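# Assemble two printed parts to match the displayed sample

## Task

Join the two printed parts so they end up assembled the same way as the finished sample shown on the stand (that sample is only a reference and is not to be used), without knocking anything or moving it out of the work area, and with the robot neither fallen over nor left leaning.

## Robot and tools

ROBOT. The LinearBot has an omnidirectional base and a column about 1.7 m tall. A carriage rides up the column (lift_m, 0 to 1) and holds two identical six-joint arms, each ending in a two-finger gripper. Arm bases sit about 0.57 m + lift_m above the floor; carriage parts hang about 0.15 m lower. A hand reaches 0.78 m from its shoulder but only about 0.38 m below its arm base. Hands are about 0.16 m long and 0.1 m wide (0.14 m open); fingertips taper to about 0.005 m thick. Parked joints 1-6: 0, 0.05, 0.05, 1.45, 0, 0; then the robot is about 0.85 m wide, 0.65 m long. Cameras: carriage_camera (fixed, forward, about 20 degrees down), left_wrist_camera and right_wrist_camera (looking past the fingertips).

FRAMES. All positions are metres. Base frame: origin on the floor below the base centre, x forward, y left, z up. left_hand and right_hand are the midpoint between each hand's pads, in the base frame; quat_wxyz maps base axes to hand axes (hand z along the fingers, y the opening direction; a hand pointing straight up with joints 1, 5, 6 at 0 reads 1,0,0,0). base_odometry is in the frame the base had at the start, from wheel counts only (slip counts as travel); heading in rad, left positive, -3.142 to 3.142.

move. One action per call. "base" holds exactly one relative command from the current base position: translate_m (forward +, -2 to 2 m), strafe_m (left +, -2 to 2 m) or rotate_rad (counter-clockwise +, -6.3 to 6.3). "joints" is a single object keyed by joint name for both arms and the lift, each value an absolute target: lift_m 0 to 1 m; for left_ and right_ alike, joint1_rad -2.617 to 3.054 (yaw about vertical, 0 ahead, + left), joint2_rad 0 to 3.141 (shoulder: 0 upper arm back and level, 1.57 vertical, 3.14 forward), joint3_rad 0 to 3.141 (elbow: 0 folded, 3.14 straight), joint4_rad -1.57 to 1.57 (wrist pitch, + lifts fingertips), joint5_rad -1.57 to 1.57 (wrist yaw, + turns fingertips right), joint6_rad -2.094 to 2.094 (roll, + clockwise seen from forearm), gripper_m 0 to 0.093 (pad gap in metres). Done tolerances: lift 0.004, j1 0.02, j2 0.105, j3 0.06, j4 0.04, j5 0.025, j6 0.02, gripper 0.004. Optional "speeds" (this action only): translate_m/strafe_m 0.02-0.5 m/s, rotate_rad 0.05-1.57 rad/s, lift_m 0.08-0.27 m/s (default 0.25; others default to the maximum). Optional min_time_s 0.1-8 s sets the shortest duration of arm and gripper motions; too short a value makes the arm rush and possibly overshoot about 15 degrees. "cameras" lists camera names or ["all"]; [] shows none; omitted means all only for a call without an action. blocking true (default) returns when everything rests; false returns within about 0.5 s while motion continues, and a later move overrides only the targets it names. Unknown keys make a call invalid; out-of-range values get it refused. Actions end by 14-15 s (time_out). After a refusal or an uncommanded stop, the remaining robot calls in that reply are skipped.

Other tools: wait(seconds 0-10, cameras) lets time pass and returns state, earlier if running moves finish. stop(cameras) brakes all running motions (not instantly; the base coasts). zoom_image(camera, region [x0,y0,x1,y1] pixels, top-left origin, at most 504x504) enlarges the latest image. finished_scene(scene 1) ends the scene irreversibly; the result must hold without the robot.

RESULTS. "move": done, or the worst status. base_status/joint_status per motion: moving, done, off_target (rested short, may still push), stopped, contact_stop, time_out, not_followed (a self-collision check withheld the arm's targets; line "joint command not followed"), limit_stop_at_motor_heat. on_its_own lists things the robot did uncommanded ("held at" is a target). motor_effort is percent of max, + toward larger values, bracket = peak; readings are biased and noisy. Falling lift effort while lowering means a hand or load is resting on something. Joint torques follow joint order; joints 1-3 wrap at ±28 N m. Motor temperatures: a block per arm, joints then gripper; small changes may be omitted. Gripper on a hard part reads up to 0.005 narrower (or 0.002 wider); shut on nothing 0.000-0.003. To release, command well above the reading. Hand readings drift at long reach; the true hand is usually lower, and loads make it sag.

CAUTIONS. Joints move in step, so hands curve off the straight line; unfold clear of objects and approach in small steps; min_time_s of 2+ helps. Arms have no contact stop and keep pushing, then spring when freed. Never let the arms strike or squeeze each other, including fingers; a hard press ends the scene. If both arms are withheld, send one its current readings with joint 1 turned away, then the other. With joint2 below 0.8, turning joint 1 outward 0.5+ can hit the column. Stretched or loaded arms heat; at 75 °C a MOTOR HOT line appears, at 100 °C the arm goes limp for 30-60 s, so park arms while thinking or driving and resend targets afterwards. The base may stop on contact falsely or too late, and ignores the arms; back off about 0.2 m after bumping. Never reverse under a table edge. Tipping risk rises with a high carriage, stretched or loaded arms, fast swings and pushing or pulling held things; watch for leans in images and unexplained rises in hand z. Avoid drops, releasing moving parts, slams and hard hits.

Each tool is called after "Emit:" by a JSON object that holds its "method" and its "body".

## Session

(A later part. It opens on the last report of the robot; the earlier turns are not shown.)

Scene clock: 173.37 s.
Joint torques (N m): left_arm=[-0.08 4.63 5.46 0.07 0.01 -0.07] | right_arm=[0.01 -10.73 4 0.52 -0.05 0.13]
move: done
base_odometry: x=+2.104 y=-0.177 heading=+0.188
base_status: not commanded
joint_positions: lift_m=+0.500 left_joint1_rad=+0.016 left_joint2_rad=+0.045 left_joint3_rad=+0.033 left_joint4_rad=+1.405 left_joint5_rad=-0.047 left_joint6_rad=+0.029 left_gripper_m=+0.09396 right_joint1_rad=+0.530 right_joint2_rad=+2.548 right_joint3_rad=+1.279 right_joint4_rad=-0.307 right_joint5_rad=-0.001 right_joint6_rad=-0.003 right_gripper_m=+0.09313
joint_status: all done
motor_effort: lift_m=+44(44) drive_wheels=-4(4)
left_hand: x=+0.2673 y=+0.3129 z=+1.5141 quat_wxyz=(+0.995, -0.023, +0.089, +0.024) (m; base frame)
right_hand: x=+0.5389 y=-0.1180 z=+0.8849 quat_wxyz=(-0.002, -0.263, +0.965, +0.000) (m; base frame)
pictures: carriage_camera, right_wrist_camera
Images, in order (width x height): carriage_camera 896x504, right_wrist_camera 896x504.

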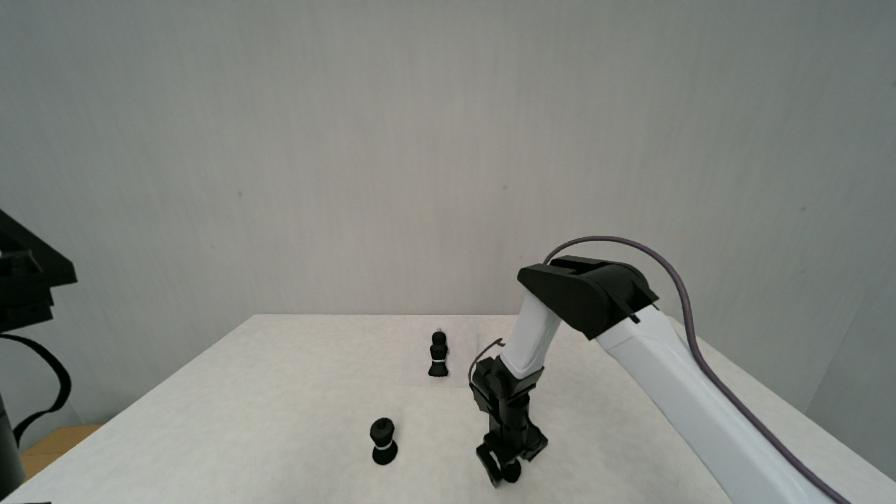

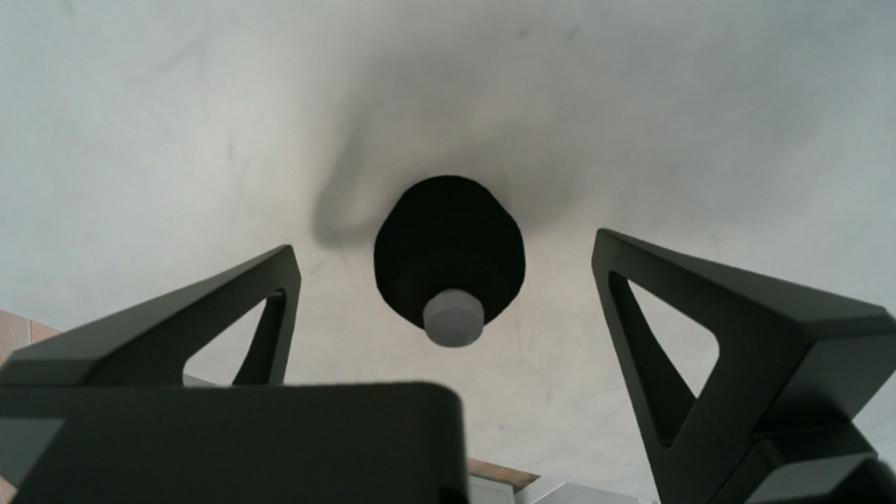

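Emit:
{"method": "move", "body": {"joints": {"right_joint1_rad": 0.526, "right_joint2_rad": 2.581, "right_joint3_rad": 1.285, "right_joint4_rad": -0.266, "right_joint5_rad": -0.012, "right_joint6_rad": 0.012}, "min_time_s": 1.0, "cameras": ["carriage_camera", "right_wrist_camera"]}}

Emit:
{"method": "zoom_image", "body": {"camera": "carriage_camera", "region": [460, 390, 580, 504]}}

Scene clock: 179.00 s.
Joint torques (N m): left_arm=[-0.08 4.62 5.48 0.07 0.01 -0.07] | right_arm=[-0.2 -10.74 3.54 0.55 -0.05 0.13]
move: done
base_odometry: x=+2.104 y=-0.177 heading=+0.188
base_status: not commanded
joint_positions: lift_m=+0.500 left_joint1_rad=+0.016 left_joint2_rad=+0.045 left_joint3_rad=+0.033 left_joint4_rad=+1.405 left_joint5_rad=-0.047 left_joint6_rad=+0.029 left_gripper_m=+0.09396 right_joint1_rad=+0.530 right_joint2_rad=+2.567 right_joint3_rad=+1.279 right_joint4_rad=-0.279 right_joint5_rad=-0.001 right_joint6_rad=-0.003 right_gripper_m=+0.09313
joint_status: all done
motor_effort: lift_m=+44(44) drive_wheels=-4(4)
left_hand: x=+0.2673 y=+0.3129 z=+1.5141 quat_wxyz=(+0.995, -0.023, +0.089, +0.024) (m; base frame)
right_hand: x=+0.5395 y=-0.1176 z=+0.8780 quat_wxyz=(+0.002, -0.263, +0.965, +0.001) (m; base frame)
pictures: carriage_camera, right_wrist_camera
Images, in order (width x height): carriage_camera 896x504, right_wrist_camera 896x504.

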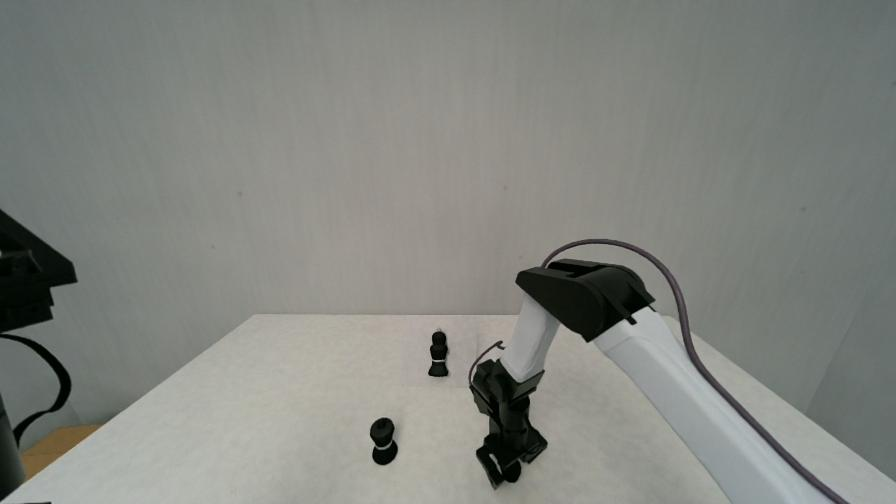

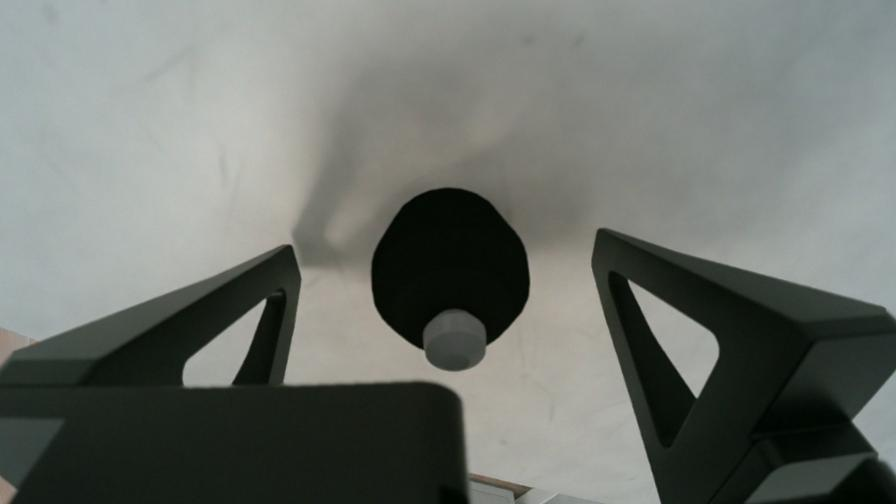

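Scaled by 4.200 from the camera's 896x504 image, which has a finer 1280x720 frame.

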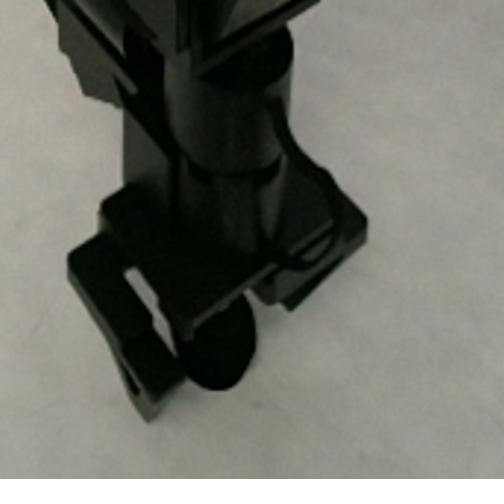

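Emit:
{"method": "move", "body": {"joints": {"right_gripper_m": 0.038}, "min_time_s": 2.5, "cameras": ["carriage_camera", "right_wrist_camera"]}}

Emit:
{"method": "zoom_image", "body": {"camera": "carriage_camera", "region": [460, 390, 580, 504]}}

Scene clock: 184.07 s.
Joint torques (N m): left_arm=[-0.08 4.63 5.46 0.07 0.01 -0.07] | right_arm=[-0.2 -10.74 3.54 0.54 -0.05 0.12]
move: done
base_odometry: x=+2.104 y=-0.177 heading=+0.188
base_status: not commanded
joint_positions: lift_m=+0.500 left_joint1_rad=+0.016 left_joint2_rad=+0.045 left_joint3_rad=+0.033 left_joint4_rad=+1.405 left_joint5_rad=-0.047 left_joint6_rad=+0.029 left_gripper_m=+0.09396 right_joint1_rad=+0.530 right_joint2_rad=+2.567 right_joint3_rad=+1.279 right_joint4_rad=-0.278 right_joint5_rad=-0.001 right_joint6_rad=-0.003 right_gripper_m=+0.04055
joint_status: all done
motor_effort: lift_m=+44(44) drive_wheels=-4(4)
left_hand: x=+0.2673 y=+0.3129 z=+1.5141 quat_wxyz=(+0.995, -0.023, +0.089, +0.024) (m; base frame)
right_hand: x=+0.5396 y=-0.1176 z=+0.8780 quat_wxyz=(+0.002, -0.263, +0.965, +0.001) (m; base frame)
pictures: carriage_camera, right_wrist_camera
Images, in order (width x height): carriage_camera 896x504, right_wrist_camera 896x504.

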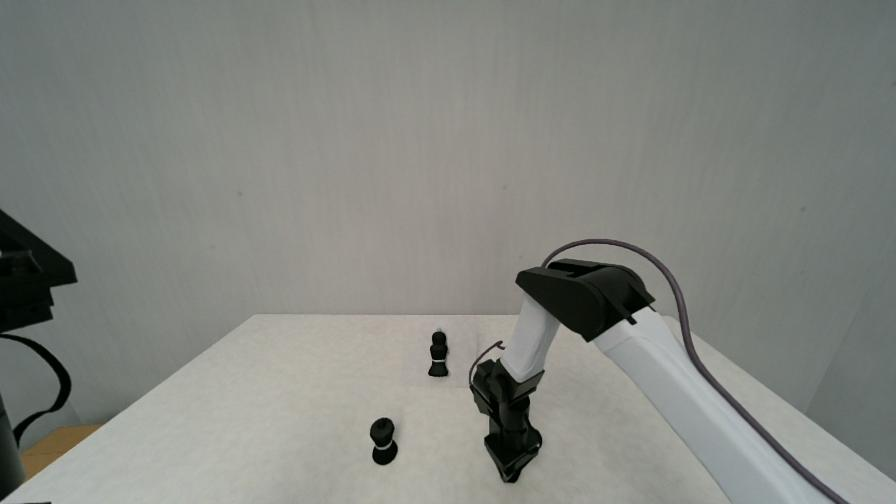

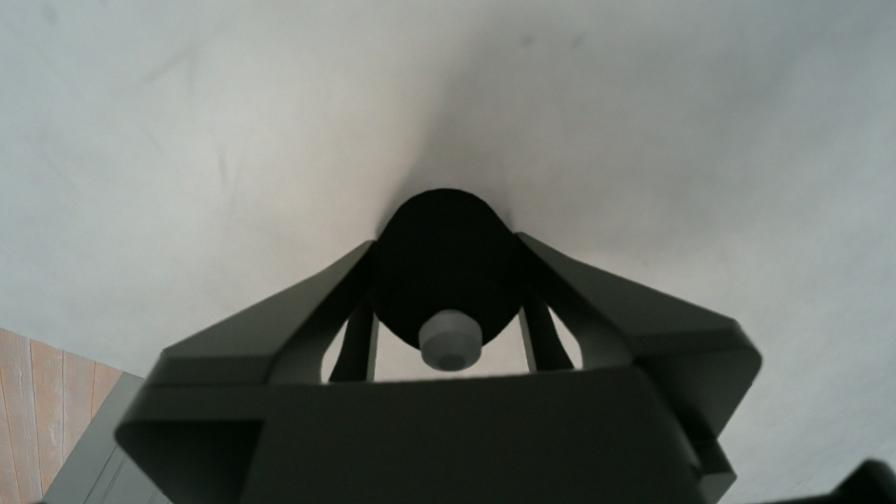

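Scaled by 4.200 from the camera's 896x504 image, which has a finer 1280x720 frame.

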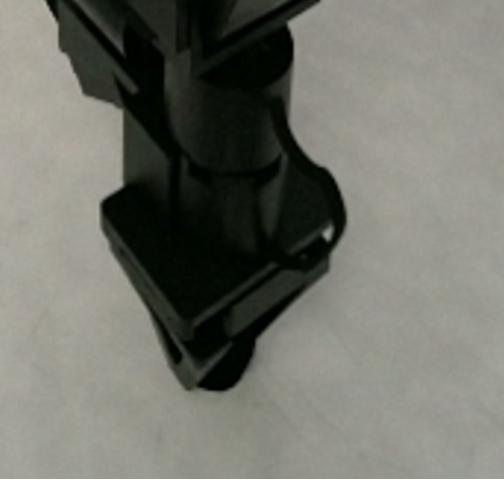

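Emit:
{"method": "move", "body": {"joints": {"right_gripper_m": 0.0355}, "min_time_s": 1.0, "cameras": []}}

Emit:
{"method": "move", "body": {"joints": {"lift_m": 0.67}, "speeds": {"lift_m": 0.1}, "cameras": ["carriage_camera", "right_wrist_camera"]}}

Emit:
{"method": "zoom_image", "body": {"camera": "right_wrist_camera", "region": [300, 120, 600, 400]}}

Scene clock: 193.37 s.
Joint torques (N m): left_arm=[-0.09 4.62 5.46 0.07 0.01 -0.07] | right_arm=[-0.21 -10.74 3.54 0.54 -0.05 0.12]
move: off_target
base_odometry: x=+2.104 y=-0.177 heading=+0.188
base_status: not commanded
joint_positions: lift_m=+0.500 left_joint1_rad=+0.016 left_joint2_rad=+0.045 left_joint3_rad=+0.033 left_joint4_rad=+1.405 left_joint5_rad=-0.047 left_joint6_rad=+0.029 left_gripper_m=+0.09396 right_joint1_rad=+0.530 right_joint2_rad=+2.567 right_joint3_rad=+1.279 right_joint4_rad=-0.278 right_joint5_rad=-0.001 right_joint6_rad=-0.003 right_gripper_m=+0.04054
joint_status: right_gripper_m off_target (ended at +0.04054, target +0.03550)
motor_effort: lift_m=+44(44) drive_wheels=-4(4)
left_hand: x=+0.2673 y=+0.3129 z=+1.5141 quat_wxyz=(+0.995, -0.023, +0.089, +0.024) (m; base frame)
right_hand: x=+0.5396 y=-0.1176 z=+0.8780 quat_wxyz=(+0.002, -0.263, +0.965, +0.001) (m; base frame)
pictures: none
No camera images: "cameras" was empty.

Scene clock: 195.47 s.
Joint torques (N m): left_arm=[-0.06 4.63 5.46 0.04 0.01 -0.07] | right_arm=[-0.14 -11.67 3.48 0.46 -0.05 0.12]
move: done
base_odometry: x=+2.104 y=-0.177 heading=+0.189
base_status: not commanded
joint_positions: lift_m=+0.670 left_joint1_rad=+0.016 left_joint2_rad=+0.045 left_joint3_rad=+0.033 left_joint4_rad=+1.407 left_joint5_rad=-0.047 left_joint6_rad=+0.029 left_gripper_m=+0.09396 right_joint1_rad=+0.530 right_joint2_rad=+2.576 right_joint3_rad=+1.280 right_joint4_rad=-0.271 right_joint5_rad=-0.001 right_joint6_rad=-0.002 right_gripper_m=+0.04054
joint_status: all done
motor_effort: lift_m=+43(53) drive_wheels=+3(5)
left_hand: x=+0.2669 y=+0.3129 z=+1.6842 quat_wxyz=(+0.996, -0.023, +0.088, +0.024) (m; base frame)
right_hand: x=+0.5389 y=-0.1179 z=+1.0451 quat_wxyz=(+0.001, -0.263, +0.965, +0.001) (m; base frame)
pictures: carriage_camera, right_wrist_camera
Images, in order (width x height): carriage_camera 896x504, right_wrist_camera 896x504.

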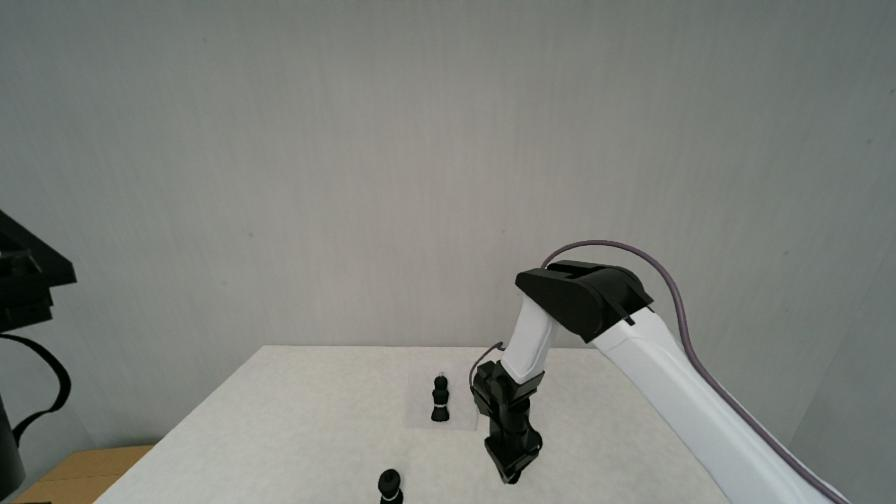

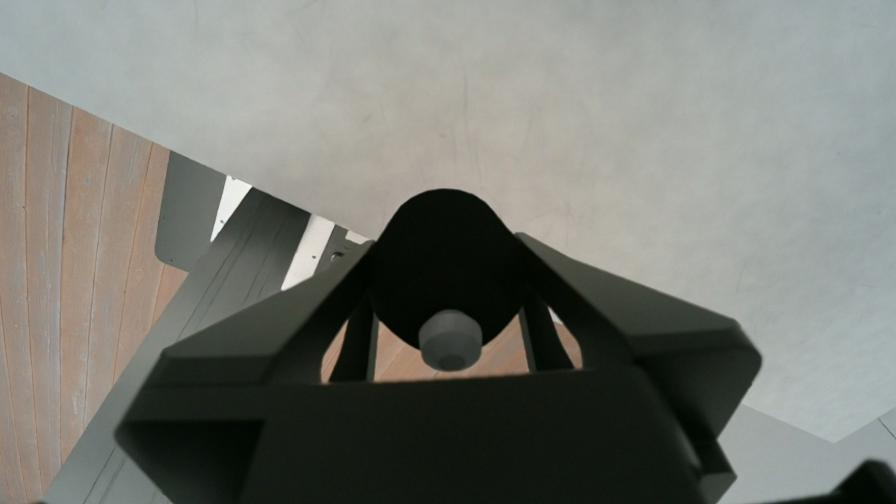

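Scaled by 1.680 from the camera's 896x504 image, which has a finer 1280x720 frame.

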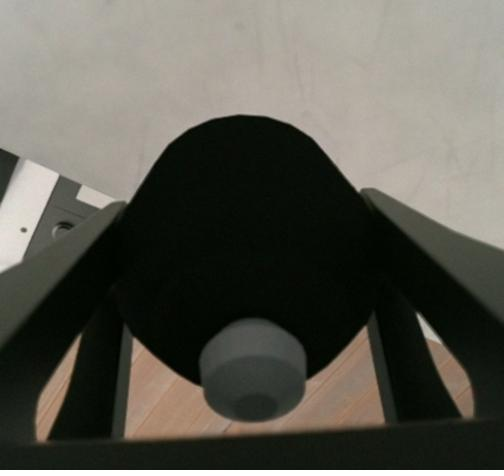

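Emit:
{"method": "move", "body": {"base": {"strafe_m": 0.27}, "speeds": {"strafe_m": 0.15}, "cameras": ["carriage_camera", "right_wrist_camera"]}}

Emit:
{"method": "zoom_image", "body": {"camera": "carriage_camera", "region": [440, 370, 600, 504]}}

Scene clock: 200.00 s.
Joint torques (N m): left_arm=[-0.02 4.62 5.48 0.05 0.01 -0.07] | right_arm=[-0.12 -11.64 3.48 0.46 -0.04 0.12]
move: done
base_odometry: x=+2.053 y=+0.088 heading=+0.188
base_status: done
joint_positions: lift_m=+0.670 left_joint1_rad=+0.016 left_joint2_rad=+0.045 left_joint3_rad=+0.033 left_joint4_rad=+1.407 left_joint5_rad=-0.046 left_joint6_rad=+0.029 left_gripper_m=+0.09396 right_joint1_rad=+0.528 right_joint2_rad=+2.576 right_joint3_rad=+1.280 right_joint4_rad=-0.271 right_joint5_rad=-0.002 right_joint6_rad=-0.002 right_gripper_m=+0.04054
joint_status: not commanded
motor_effort: lift_m=+43(43) drive_wheels=+2(11)
left_hand: x=+0.2669 y=+0.3128 z=+1.6842 quat_wxyz=(+0.996, -0.022, +0.088, +0.024) (m; base frame)
right_hand: x=+0.5391 y=-0.1183 z=+1.0451 quat_wxyz=(+0.001, -0.262, +0.965, +0.001) (m; base frame)
pictures: carriage_camera, right_wrist_camera
Images, in order (width x height): carriage_camera 896x504, right_wrist_camera 896x504.

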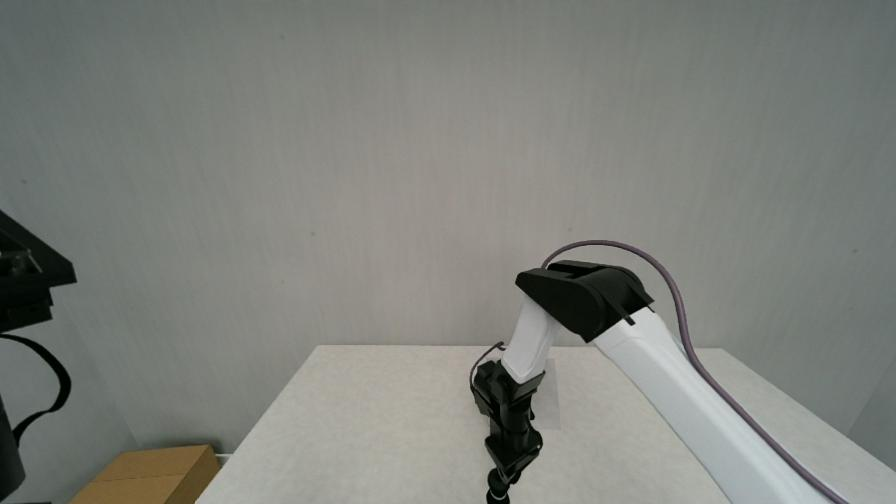

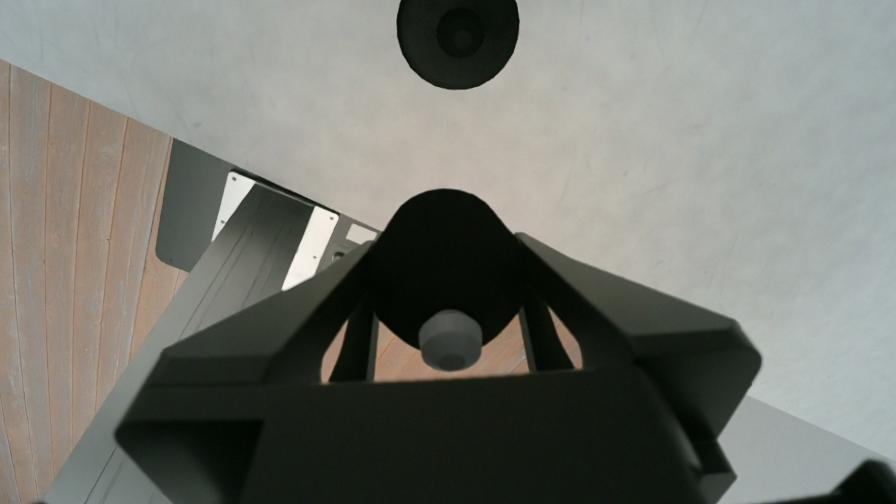

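Scaled by 3.150 from the camera's 896x504 image, which has a finer 1280x720 frame.

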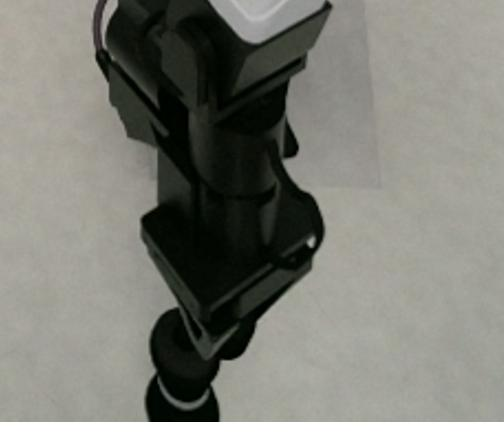

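Emit:
{"method": "move", "body": {"joints": {"lift_m": 0.71, "right_joint1_rad": 0.5115, "right_joint2_rad": 2.706, "right_joint3_rad": 1.602, "right_joint4_rad": -0.461, "right_joint5_rad": -0.012, "right_joint6_rad": 0.012}, "min_time_s": 1.5, "cameras": ["carriage_camera", "right_wrist_camera"]}}

Emit:
{"method": "zoom_image", "body": {"camera": "right_wrist_camera", "region": [300, 20, 600, 260]}}

Scene clock: 244.83 s.
Joint torques (N m): left_arm=[-0.05 4.62 5.45 0.04 0 -0.07] | right_arm=[-0.66 -12.19 5.16 0.32 -0.04 0.12]
Motor temperatures (°C): left_arm=[28 36 42 27 26 24 23] | right_arm=[23 49 37 28 25 24 26]
move: done
base_odometry: x=+2.053 y=+0.088 heading=+0.188
base_status: not commanded
joint_positions: lift_m=+0.710 left_joint1_rad=+0.016 left_joint2_rad=+0.045 left_joint3_rad=+0.033 left_joint4_rad=+1.407 left_joint5_rad=-0.046 left_joint6_rad=+0.029 left_gripper_m=+0.09396 right_joint1_rad=+0.520 right_joint2_rad=+2.692 right_joint3_rad=+1.585 right_joint4_rad=-0.449 right_joint5_rad=-0.002 right_joint6_rad=-0.002 right_gripper_m=+0.04054
joint_status: all done
motor_effort: lift_m=+43(53) drive_wheels=+1(2)
left_hand: x=+0.2668 y=+0.3128 z=+1.7242 quat_wxyz=(+0.996, -0.022, +0.088, +0.024) (m; base frame)
right_hand: x=+0.5899 y=-0.0927 z=+1.0856 quat_wxyz=(+0.007, -0.258, +0.966, +0.003) (m; base frame)
pictures: carriage_camera, right_wrist_camera
Images, in order (width x height): carriage_camera 896x504, right_wrist_camera 896x504.

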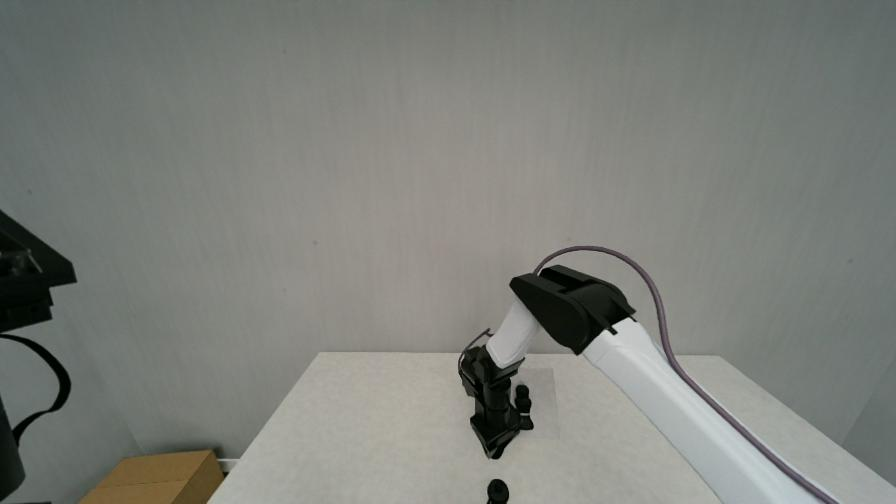

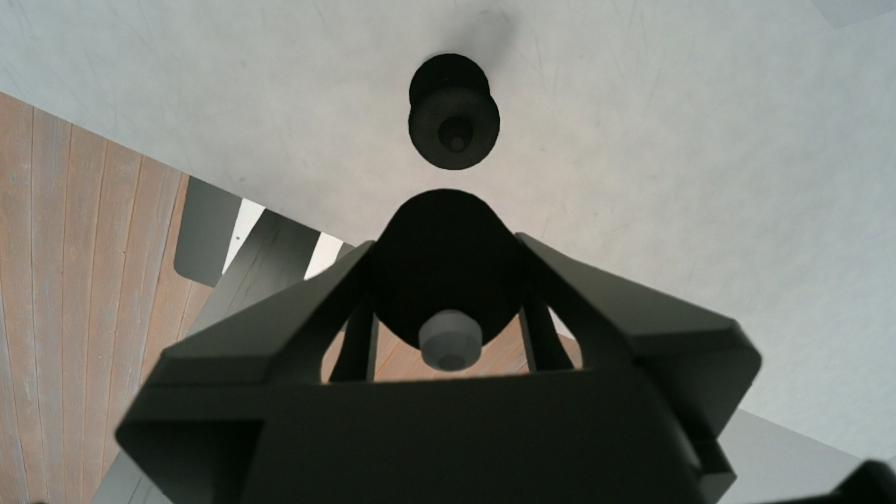

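Scaled by 1.680 from the camera's 896x504 image, which has a finer 1280x720 frame.

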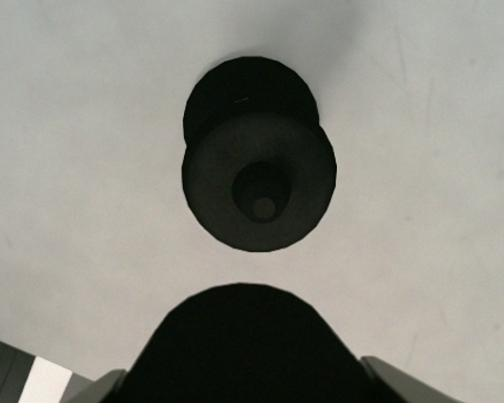

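Emit:
{"method": "move", "body": {"joints": {"right_joint1_rad": 0.488, "right_joint2_rad": 2.706, "right_joint3_rad": 1.602, "right_joint4_rad": -0.472, "right_joint5_rad": -0.012, "right_joint6_rad": 0.012}, "min_time_s": 1.0, "cameras": ["right_wrist_camera"]}}

Emit:
{"method": "zoom_image", "body": {"camera": "right_wrist_camera", "region": [300, 20, 600, 260]}}

Emit:
{"method": "move", "body": {"joints": {"lift_m": 0.685}, "speeds": {"lift_m": 0.1}, "cameras": ["carriage_camera", "right_wrist_camera"]}}

Emit:
{"method": "zoom_image", "body": {"camera": "right_wrist_camera", "region": [300, 20, 600, 260]}}

Scene clock: 266.10 s.
Joint torques (N m): left_arm=[-0.03 4.63 5.45 0.03 0 -0.07] | right_arm=[-0.42 -12.21 5.16 0.29 -0.03 0.12]
move: done
base_odometry: x=+2.053 y=+0.088 heading=+0.188
base_status: not commanded
joint_positions: lift_m=+0.710 left_joint1_rad=+0.016 left_joint2_rad=+0.045 left_joint3_rad=+0.033 left_joint4_rad=+1.407 left_joint5_rad=-0.046 left_joint6_rad=+0.029 left_gripper_m=+0.09396 right_joint1_rad=+0.494 right_joint2_rad=+2.692 right_joint3_rad=+1.585 right_joint4_rad=-0.460 right_joint5_rad=-0.002 right_joint6_rad=-0.002 right_gripper_m=+0.04054
joint_status: all done
motor_effort: lift_m=+43(43) drive_wheels=+1(1)
left_hand: x=+0.2668 y=+0.3128 z=+1.7242 quat_wxyz=(+0.996, -0.022, +0.088, +0.024) (m; base frame)
right_hand: x=+0.5928 y=-0.1036 z=+1.0856 quat_wxyz=(+0.001, -0.245, +0.969, +0.002) (m; base frame)
pictures: right_wrist_camera
Images, in order (width x height): right_wrist_camera 896x504.

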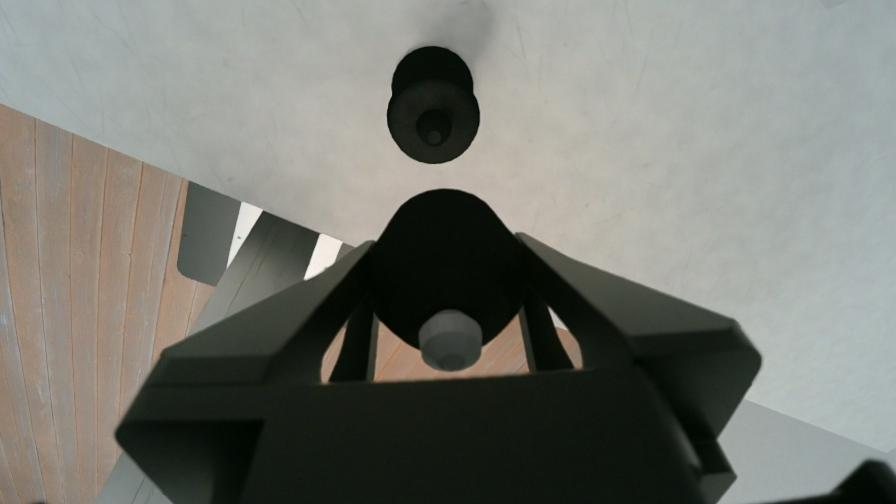

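Scaled by 1.680 from the camera's 896x504 image, which has a finer 1280x720 frame.

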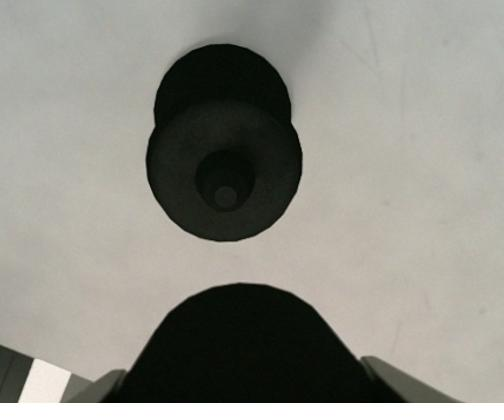

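Scene clock: 266.73 s.
Joint torques (N m): left_arm=[-0.05 4.64 5.46 0.04 0 -0.07] | right_arm=[-0.42 -13.07 4.68 0.32 -0.04 0.12]
move: done
base_odometry: x=+2.053 y=+0.088 heading=+0.188
base_status: not commanded
joint_positions: lift_m=+0.685 left_joint1_rad=+0.016 left_joint2_rad=+0.045 left_joint3_rad=+0.033 left_joint4_rad=+1.408 left_joint5_rad=-0.046 left_joint6_rad=+0.029 left_gripper_m=+0.09396 right_joint1_rad=+0.494 right_joint2_rad=+2.701 right_joint3_rad=+1.590 right_joint4_rad=-0.465 right_joint5_rad=-0.002 right_joint6_rad=-0.002 right_gripper_m=+0.04054
joint_status: all done
motor_effort: lift_m=+39(41) drive_wheels=+1(1)
left_hand: x=+0.2667 y=+0.3128 z=+1.6995 quat_wxyz=(+0.996, -0.022, +0.088, +0.024) (m; base frame)
right_hand: x=+0.5914 y=-0.1044 z=+1.0584 quat_wxyz=(-0.003, -0.245, +0.969, +0.001) (m; base frame)
pictures: carriage_camera, right_wrist_camera
Images, in order (width x height): carriage_camera 896x504, right_wrist_camera 896x504.

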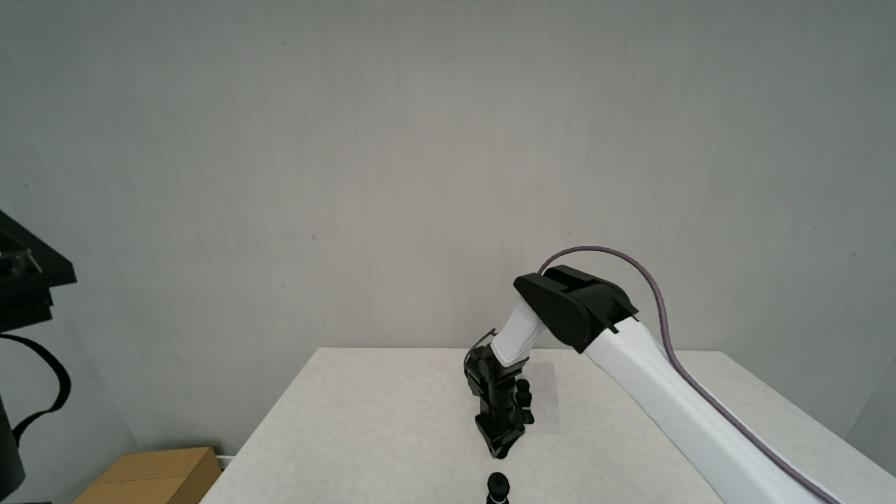

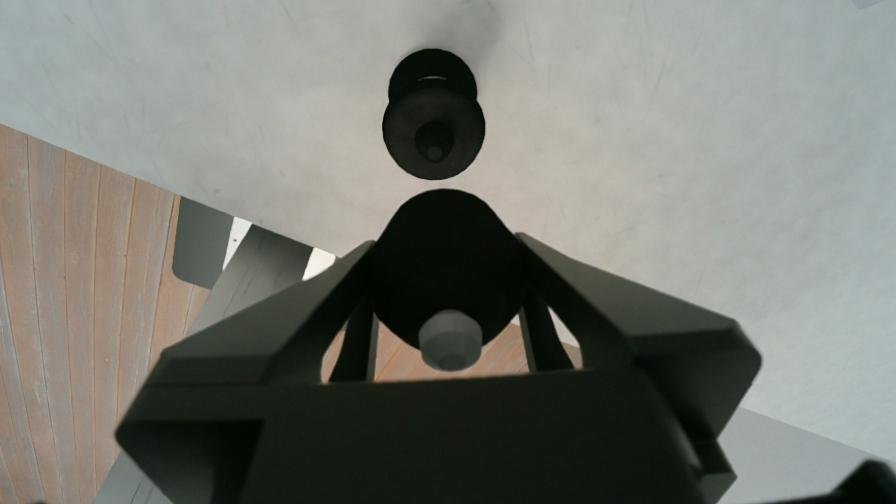

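Scaled by 1.680 from the camera's 896x504 image, which has a finer 1280x720 frame.

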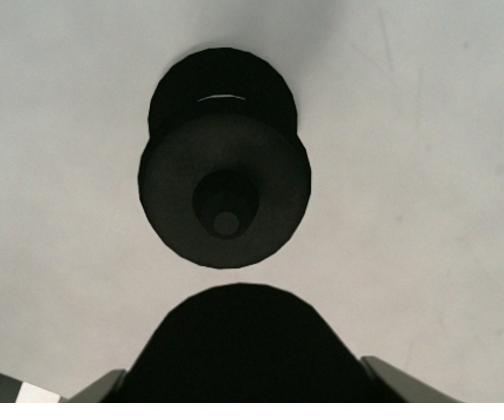

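Emit:
{"method": "zoom_image", "body": {"camera": "carriage_camera", "region": [440, 404, 560, 504]}}

Scaled by 4.200 from the camera's 896x504 image, which has a finer 1280x720 frame.

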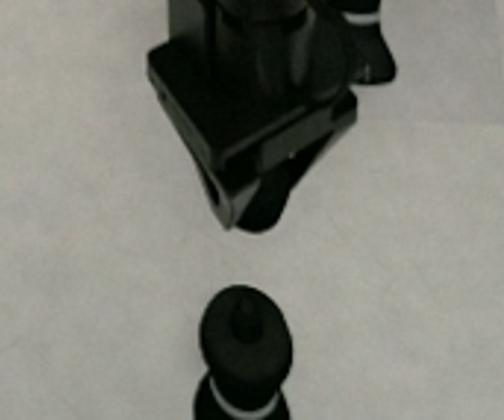

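Emit:
{"method": "move", "body": {"joints": {"right_joint1_rad": 0.498, "right_joint2_rad": 2.706, "right_joint3_rad": 1.597, "right_joint4_rad": -0.455, "right_joint5_rad": -0.012, "right_joint6_rad": 0.012}, "min_time_s": 1.0, "cameras": []}}

Emit:
{"method": "move", "body": {"joints": {"lift_m": 0.645}, "speeds": {"lift_m": 0.08}, "cameras": ["carriage_camera", "right_wrist_camera"]}}

Emit:
{"method": "zoom_image", "body": {"camera": "right_wrist_camera", "region": [300, 20, 600, 260]}}

Emit:
{"method": "zoom_image", "body": {"camera": "carriage_camera", "region": [440, 404, 560, 504]}}

Scene clock: 283.30 s.
Joint torques (N m): left_arm=[-0.02 4.62 5.46 0.03 0.01 -0.07] | right_arm=[0.57 -13.04 4.27 0.5 -0.04 0.11]
move: done
base_odometry: x=+2.053 y=+0.088 heading=+0.188
base_status: not commanded
joint_positions: lift_m=+0.685 left_joint1_rad=+0.016 left_joint2_rad=+0.045 left_joint3_rad=+0.033 left_joint4_rad=+1.408 left_joint5_rad=-0.046 left_joint6_rad=+0.029 left_gripper_m=+0.09396 right_joint1_rad=+0.494 right_joint2_rad=+2.701 right_joint3_rad=+1.590 right_joint4_rad=-0.465 right_joint5_rad=-0.002 right_joint6_rad=-0.002 right_gripper_m=+0.04054
joint_status: all done
motor_effort: lift_m=+39(39) drive_wheels=+1(1)
left_hand: x=+0.2667 y=+0.3128 z=+1.6995 quat_wxyz=(+0.996, -0.022, +0.088, +0.024) (m; base frame)
right_hand: x=+0.5914 y=-0.1044 z=+1.0584 quat_wxyz=(-0.003, -0.245, +0.969, +0.001) (m; base frame)
pictures: none
No camera images: "cameras" was empty.

Scene clock: 284.17 s.
Joint torques (N m): left_arm=[-0.03 4.62 5.46 0.03 0 -0.07] | right_arm=[0.58 -13.38 4.22 0.44 -0.03 0.11]
move: done
base_odometry: x=+2.053 y=+0.088 heading=+0.188
base_status: not commanded
joint_positions: lift_m=+0.645 left_joint1_rad=+0.016 left_joint2_rad=+0.045 left_joint3_rad=+0.033 left_joint4_rad=+1.408 left_joint5_rad=-0.046 left_joint6_rad=+0.029 left_gripper_m=+0.09396 right_joint1_rad=+0.494 right_joint2_rad=+2.704 right_joint3_rad=+1.591 right_joint4_rad=-0.459 right_joint5_rad=-0.002 right_joint6_rad=-0.002 right_gripper_m=+0.04054
joint_status: all done
motor_effort: lift_m=+39(40) drive_wheels=+1(1)
left_hand: x=+0.2667 y=+0.3128 z=+1.6595 quat_wxyz=(+0.996, -0.022, +0.088, +0.024) (m; base frame)
right_hand: x=+0.5920 y=-0.1041 z=+1.0173 quat_wxyz=(-0.001, -0.245, +0.969, +0.001) (m; base frame)
pictures: carriage_camera, right_wrist_camera
Images, in order (width x height): carriage_camera 896x504, right_wrist_camera 896x504.

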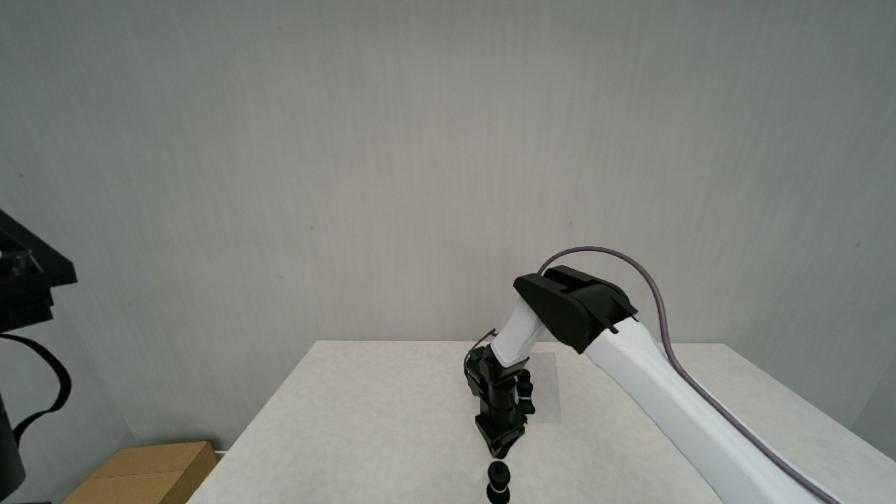

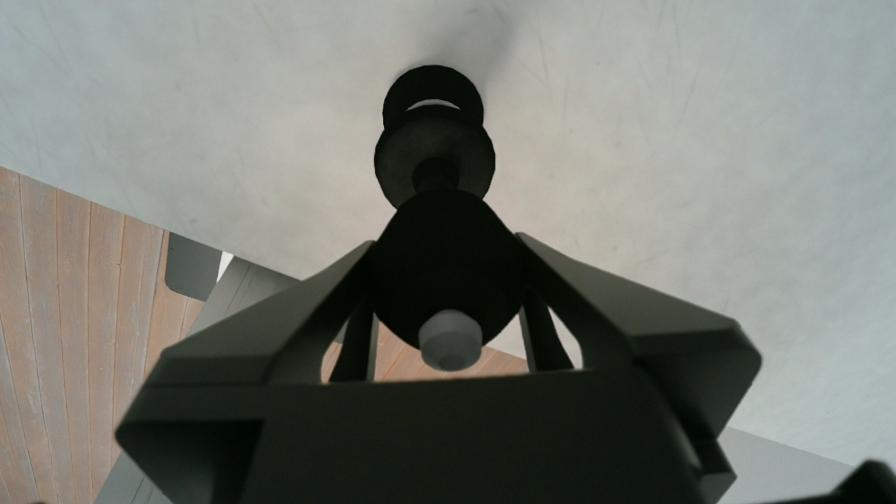

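Scaled by 1.680 from the camera's 896x504 image, which has a finer 1280x720 frame.

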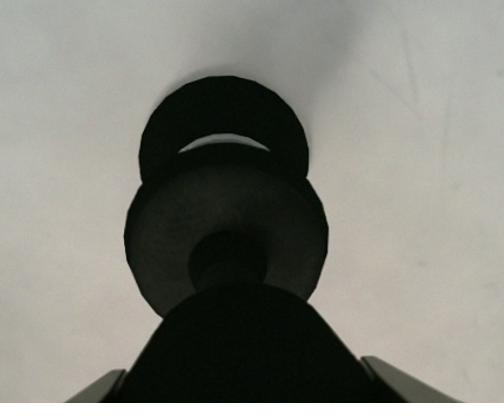

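Scaled by 4.200 from the camera's 896x504 image, which has a finer 1280x720 frame.

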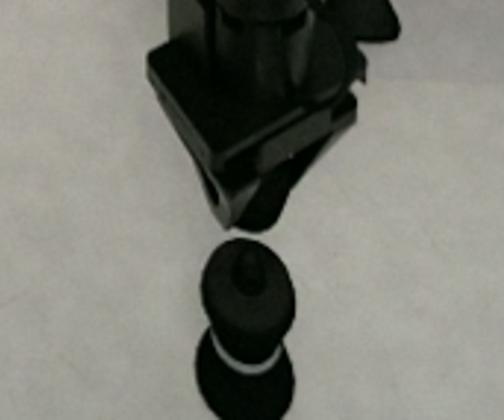

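Emit:
{"method": "move", "body": {"joints": {"right_joint1_rad": 0.507, "right_joint2_rad": 2.706, "right_joint3_rad": 1.597, "right_joint4_rad": -0.455, "right_joint5_rad": -0.012, "right_joint6_rad": 0.012}, "min_time_s": 0.8, "cameras": ["right_wrist_camera", "carriage_camera"]}}

Emit:
{"method": "zoom_image", "body": {"camera": "carriage_camera", "region": [470, 434, 530, 494]}}

Emit:
{"method": "zoom_image", "body": {"camera": "right_wrist_camera", "region": [340, 60, 540, 220]}}

Scene clock: 299.87 s.
Joint torques (N m): left_arm=[-0.05 4.63 5.46 0.03 0 -0.07] | right_arm=[1.02 -13.37 4.23 0.44 -0.04 0.11]
Motor temperatures (°C): left_arm=[28 36 41 26 26 24 23] | right_arm=[23 54 37 27 25 24 26]
move: done
base_odometry: x=+2.053 y=+0.088 heading=+0.188
base_status: not commanded
joint_positions: lift_m=+0.645 left_joint1_rad=+0.016 left_joint2_rad=+0.045 left_joint3_rad=+0.033 left_joint4_rad=+1.408 left_joint5_rad=-0.046 left_joint6_rad=+0.029 left_gripper_m=+0.09396 right_joint1_rad=+0.499 right_joint2_rad=+2.704 right_joint3_rad=+1.591 right_joint4_rad=-0.459 right_joint5_rad=-0.002 right_joint6_rad=-0.002 right_gripper_m=+0.04054
joint_status: all done
motor_effort: lift_m=+39(39) drive_wheels=+1(1)
left_hand: x=+0.2667 y=+0.3128 z=+1.6595 quat_wxyz=(+0.996, -0.022, +0.088, +0.024) (m; base frame)
right_hand: x=+0.5911 y=-0.1024 z=+1.0173 quat_wxyz=(-0.001, -0.248, +0.969, +0.001) (m; base frame)
pictures: carriage_camera, right_wrist_camera
Images, in order (width x height): carriage_camera 896x504, right_wrist_camera 896x504.

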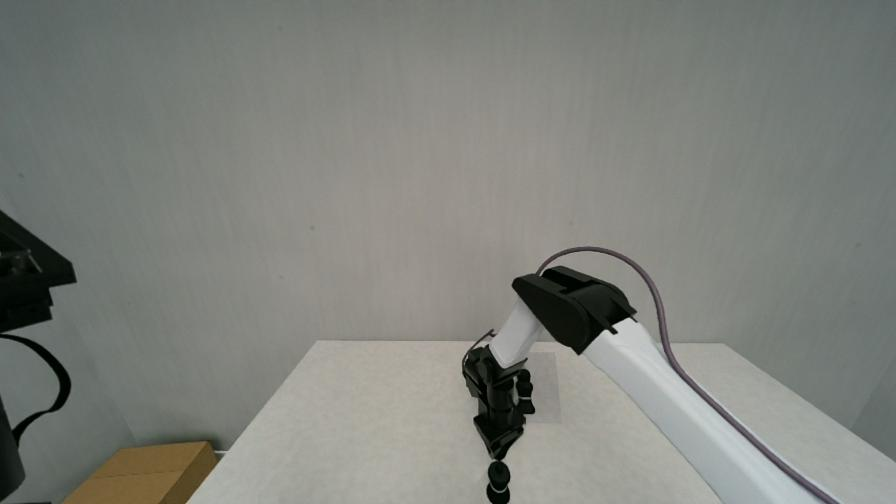

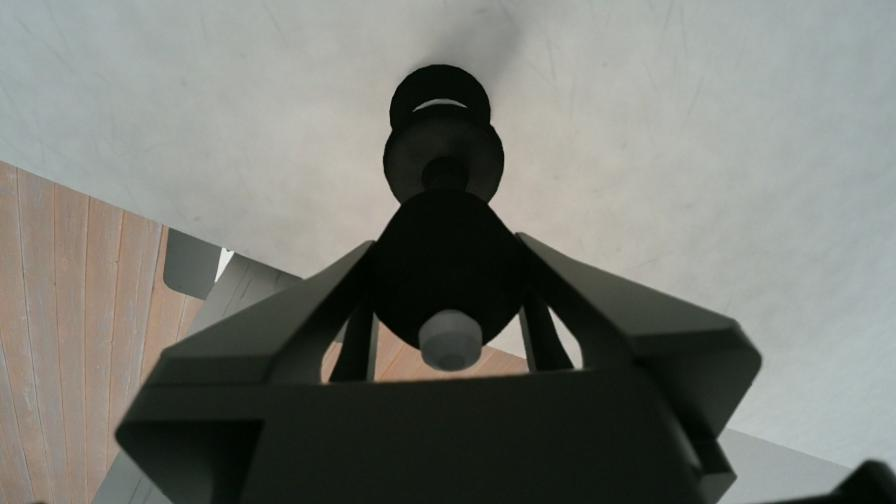

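Scaled by 8.400 from the camera's 896x504 image, which has a finer 1280x720 frame.

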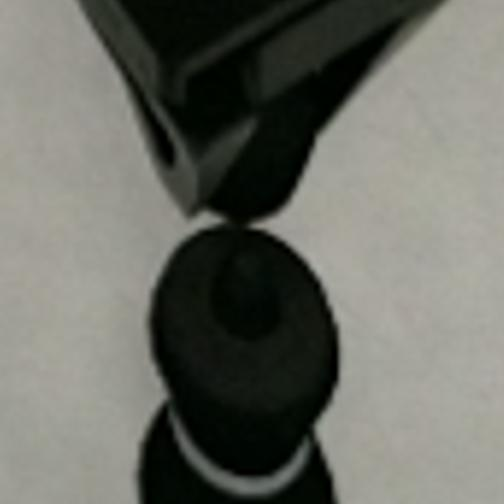

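Scaled by 2.520 from the camera's 896x504 image, which has a finer 1280x720 frame.

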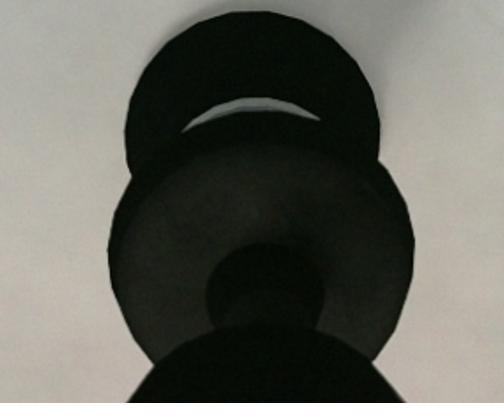

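Emit:
{"method": "move", "body": {"joints": {"lift_m": 0.62}, "speeds": {"lift_m": 0.08}, "cameras": ["carriage_camera", "right_wrist_camera"]}}

Emit:
{"method": "zoom_image", "body": {"camera": "carriage_camera", "region": [460, 414, 540, 494]}}

Emit:
{"method": "zoom_image", "body": {"camera": "right_wrist_camera", "region": [340, 60, 540, 220]}}

Scene clock: 309.20 s.
Joint torques (N m): left_arm=[-0.03 4.7 5.48 0.02 0 -0.07] | right_arm=[1.02 -13.46 4.19 0.42 -0.04 0.12]
move: done
base_odometry: x=+2.053 y=+0.088 heading=+0.188
base_status: not commanded
joint_positions: lift_m=+0.620 left_joint1_rad=+0.016 left_joint2_rad=+0.045 left_joint3_rad=+0.033 left_joint4_rad=+1.408 left_joint5_rad=-0.046 left_joint6_rad=+0.029 left_gripper_m=+0.09396 right_joint1_rad=+0.499 right_joint2_rad=+2.705 right_joint3_rad=+1.592 right_joint4_rad=-0.457 right_joint5_rad=-0.002 right_joint6_rad=-0.002 right_gripper_m=+0.04054
joint_status: all done
motor_effort: lift_m=+40(40) drive_wheels=+1(1)
left_hand: x=+0.2666 y=+0.3128 z=+1.6345 quat_wxyz=(+0.996, -0.022, +0.088, +0.024) (m; base frame)
right_hand: x=+0.5916 y=-0.1021 z=+0.9919 quat_wxyz=(+0.000, -0.248, +0.969, +0.001) (m; base frame)
pictures: carriage_camera, right_wrist_camera
Images, in order (width x height): carriage_camera 896x504, right_wrist_camera 896x504.

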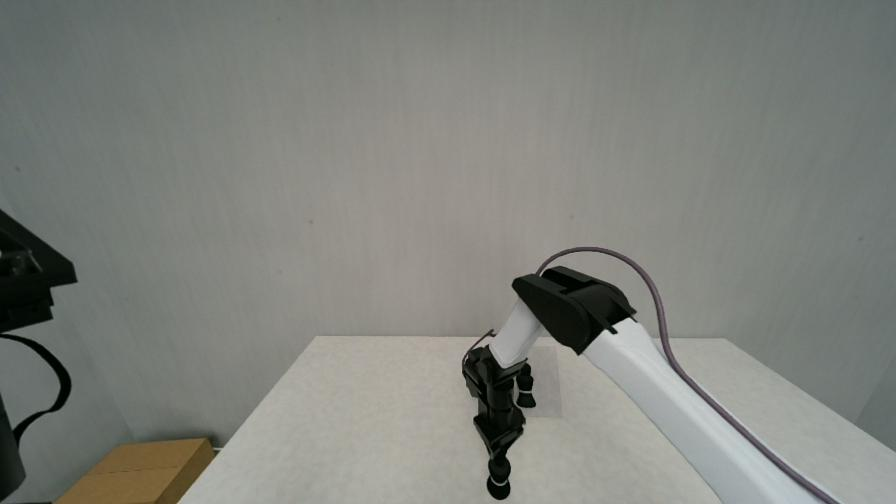

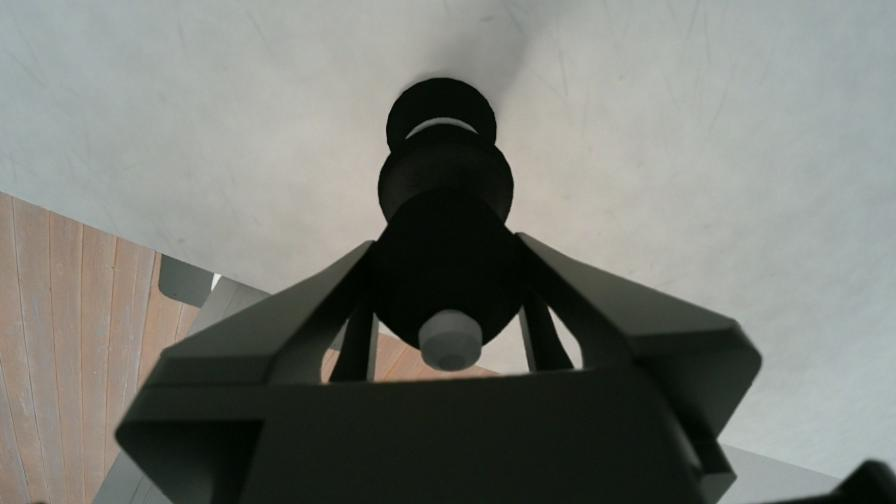

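Scaled by 6.300 from the camera's 896x504 image, which has a finer 1280x720 frame.

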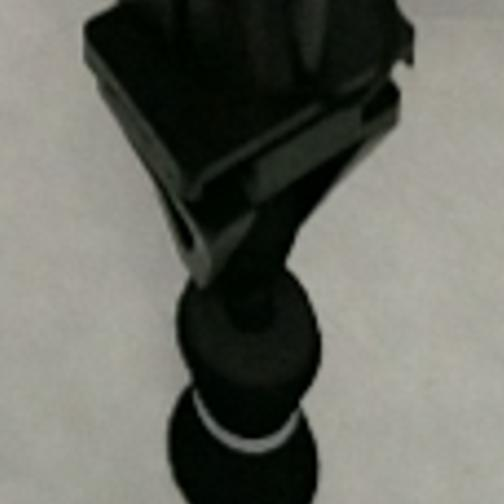

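Scaled by 2.520 from the camera's 896x504 image, which has a finer 1280x720 frame.

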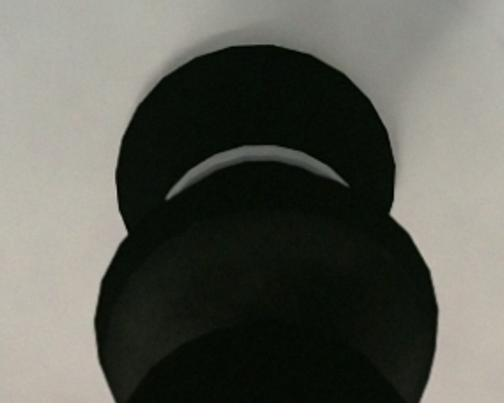

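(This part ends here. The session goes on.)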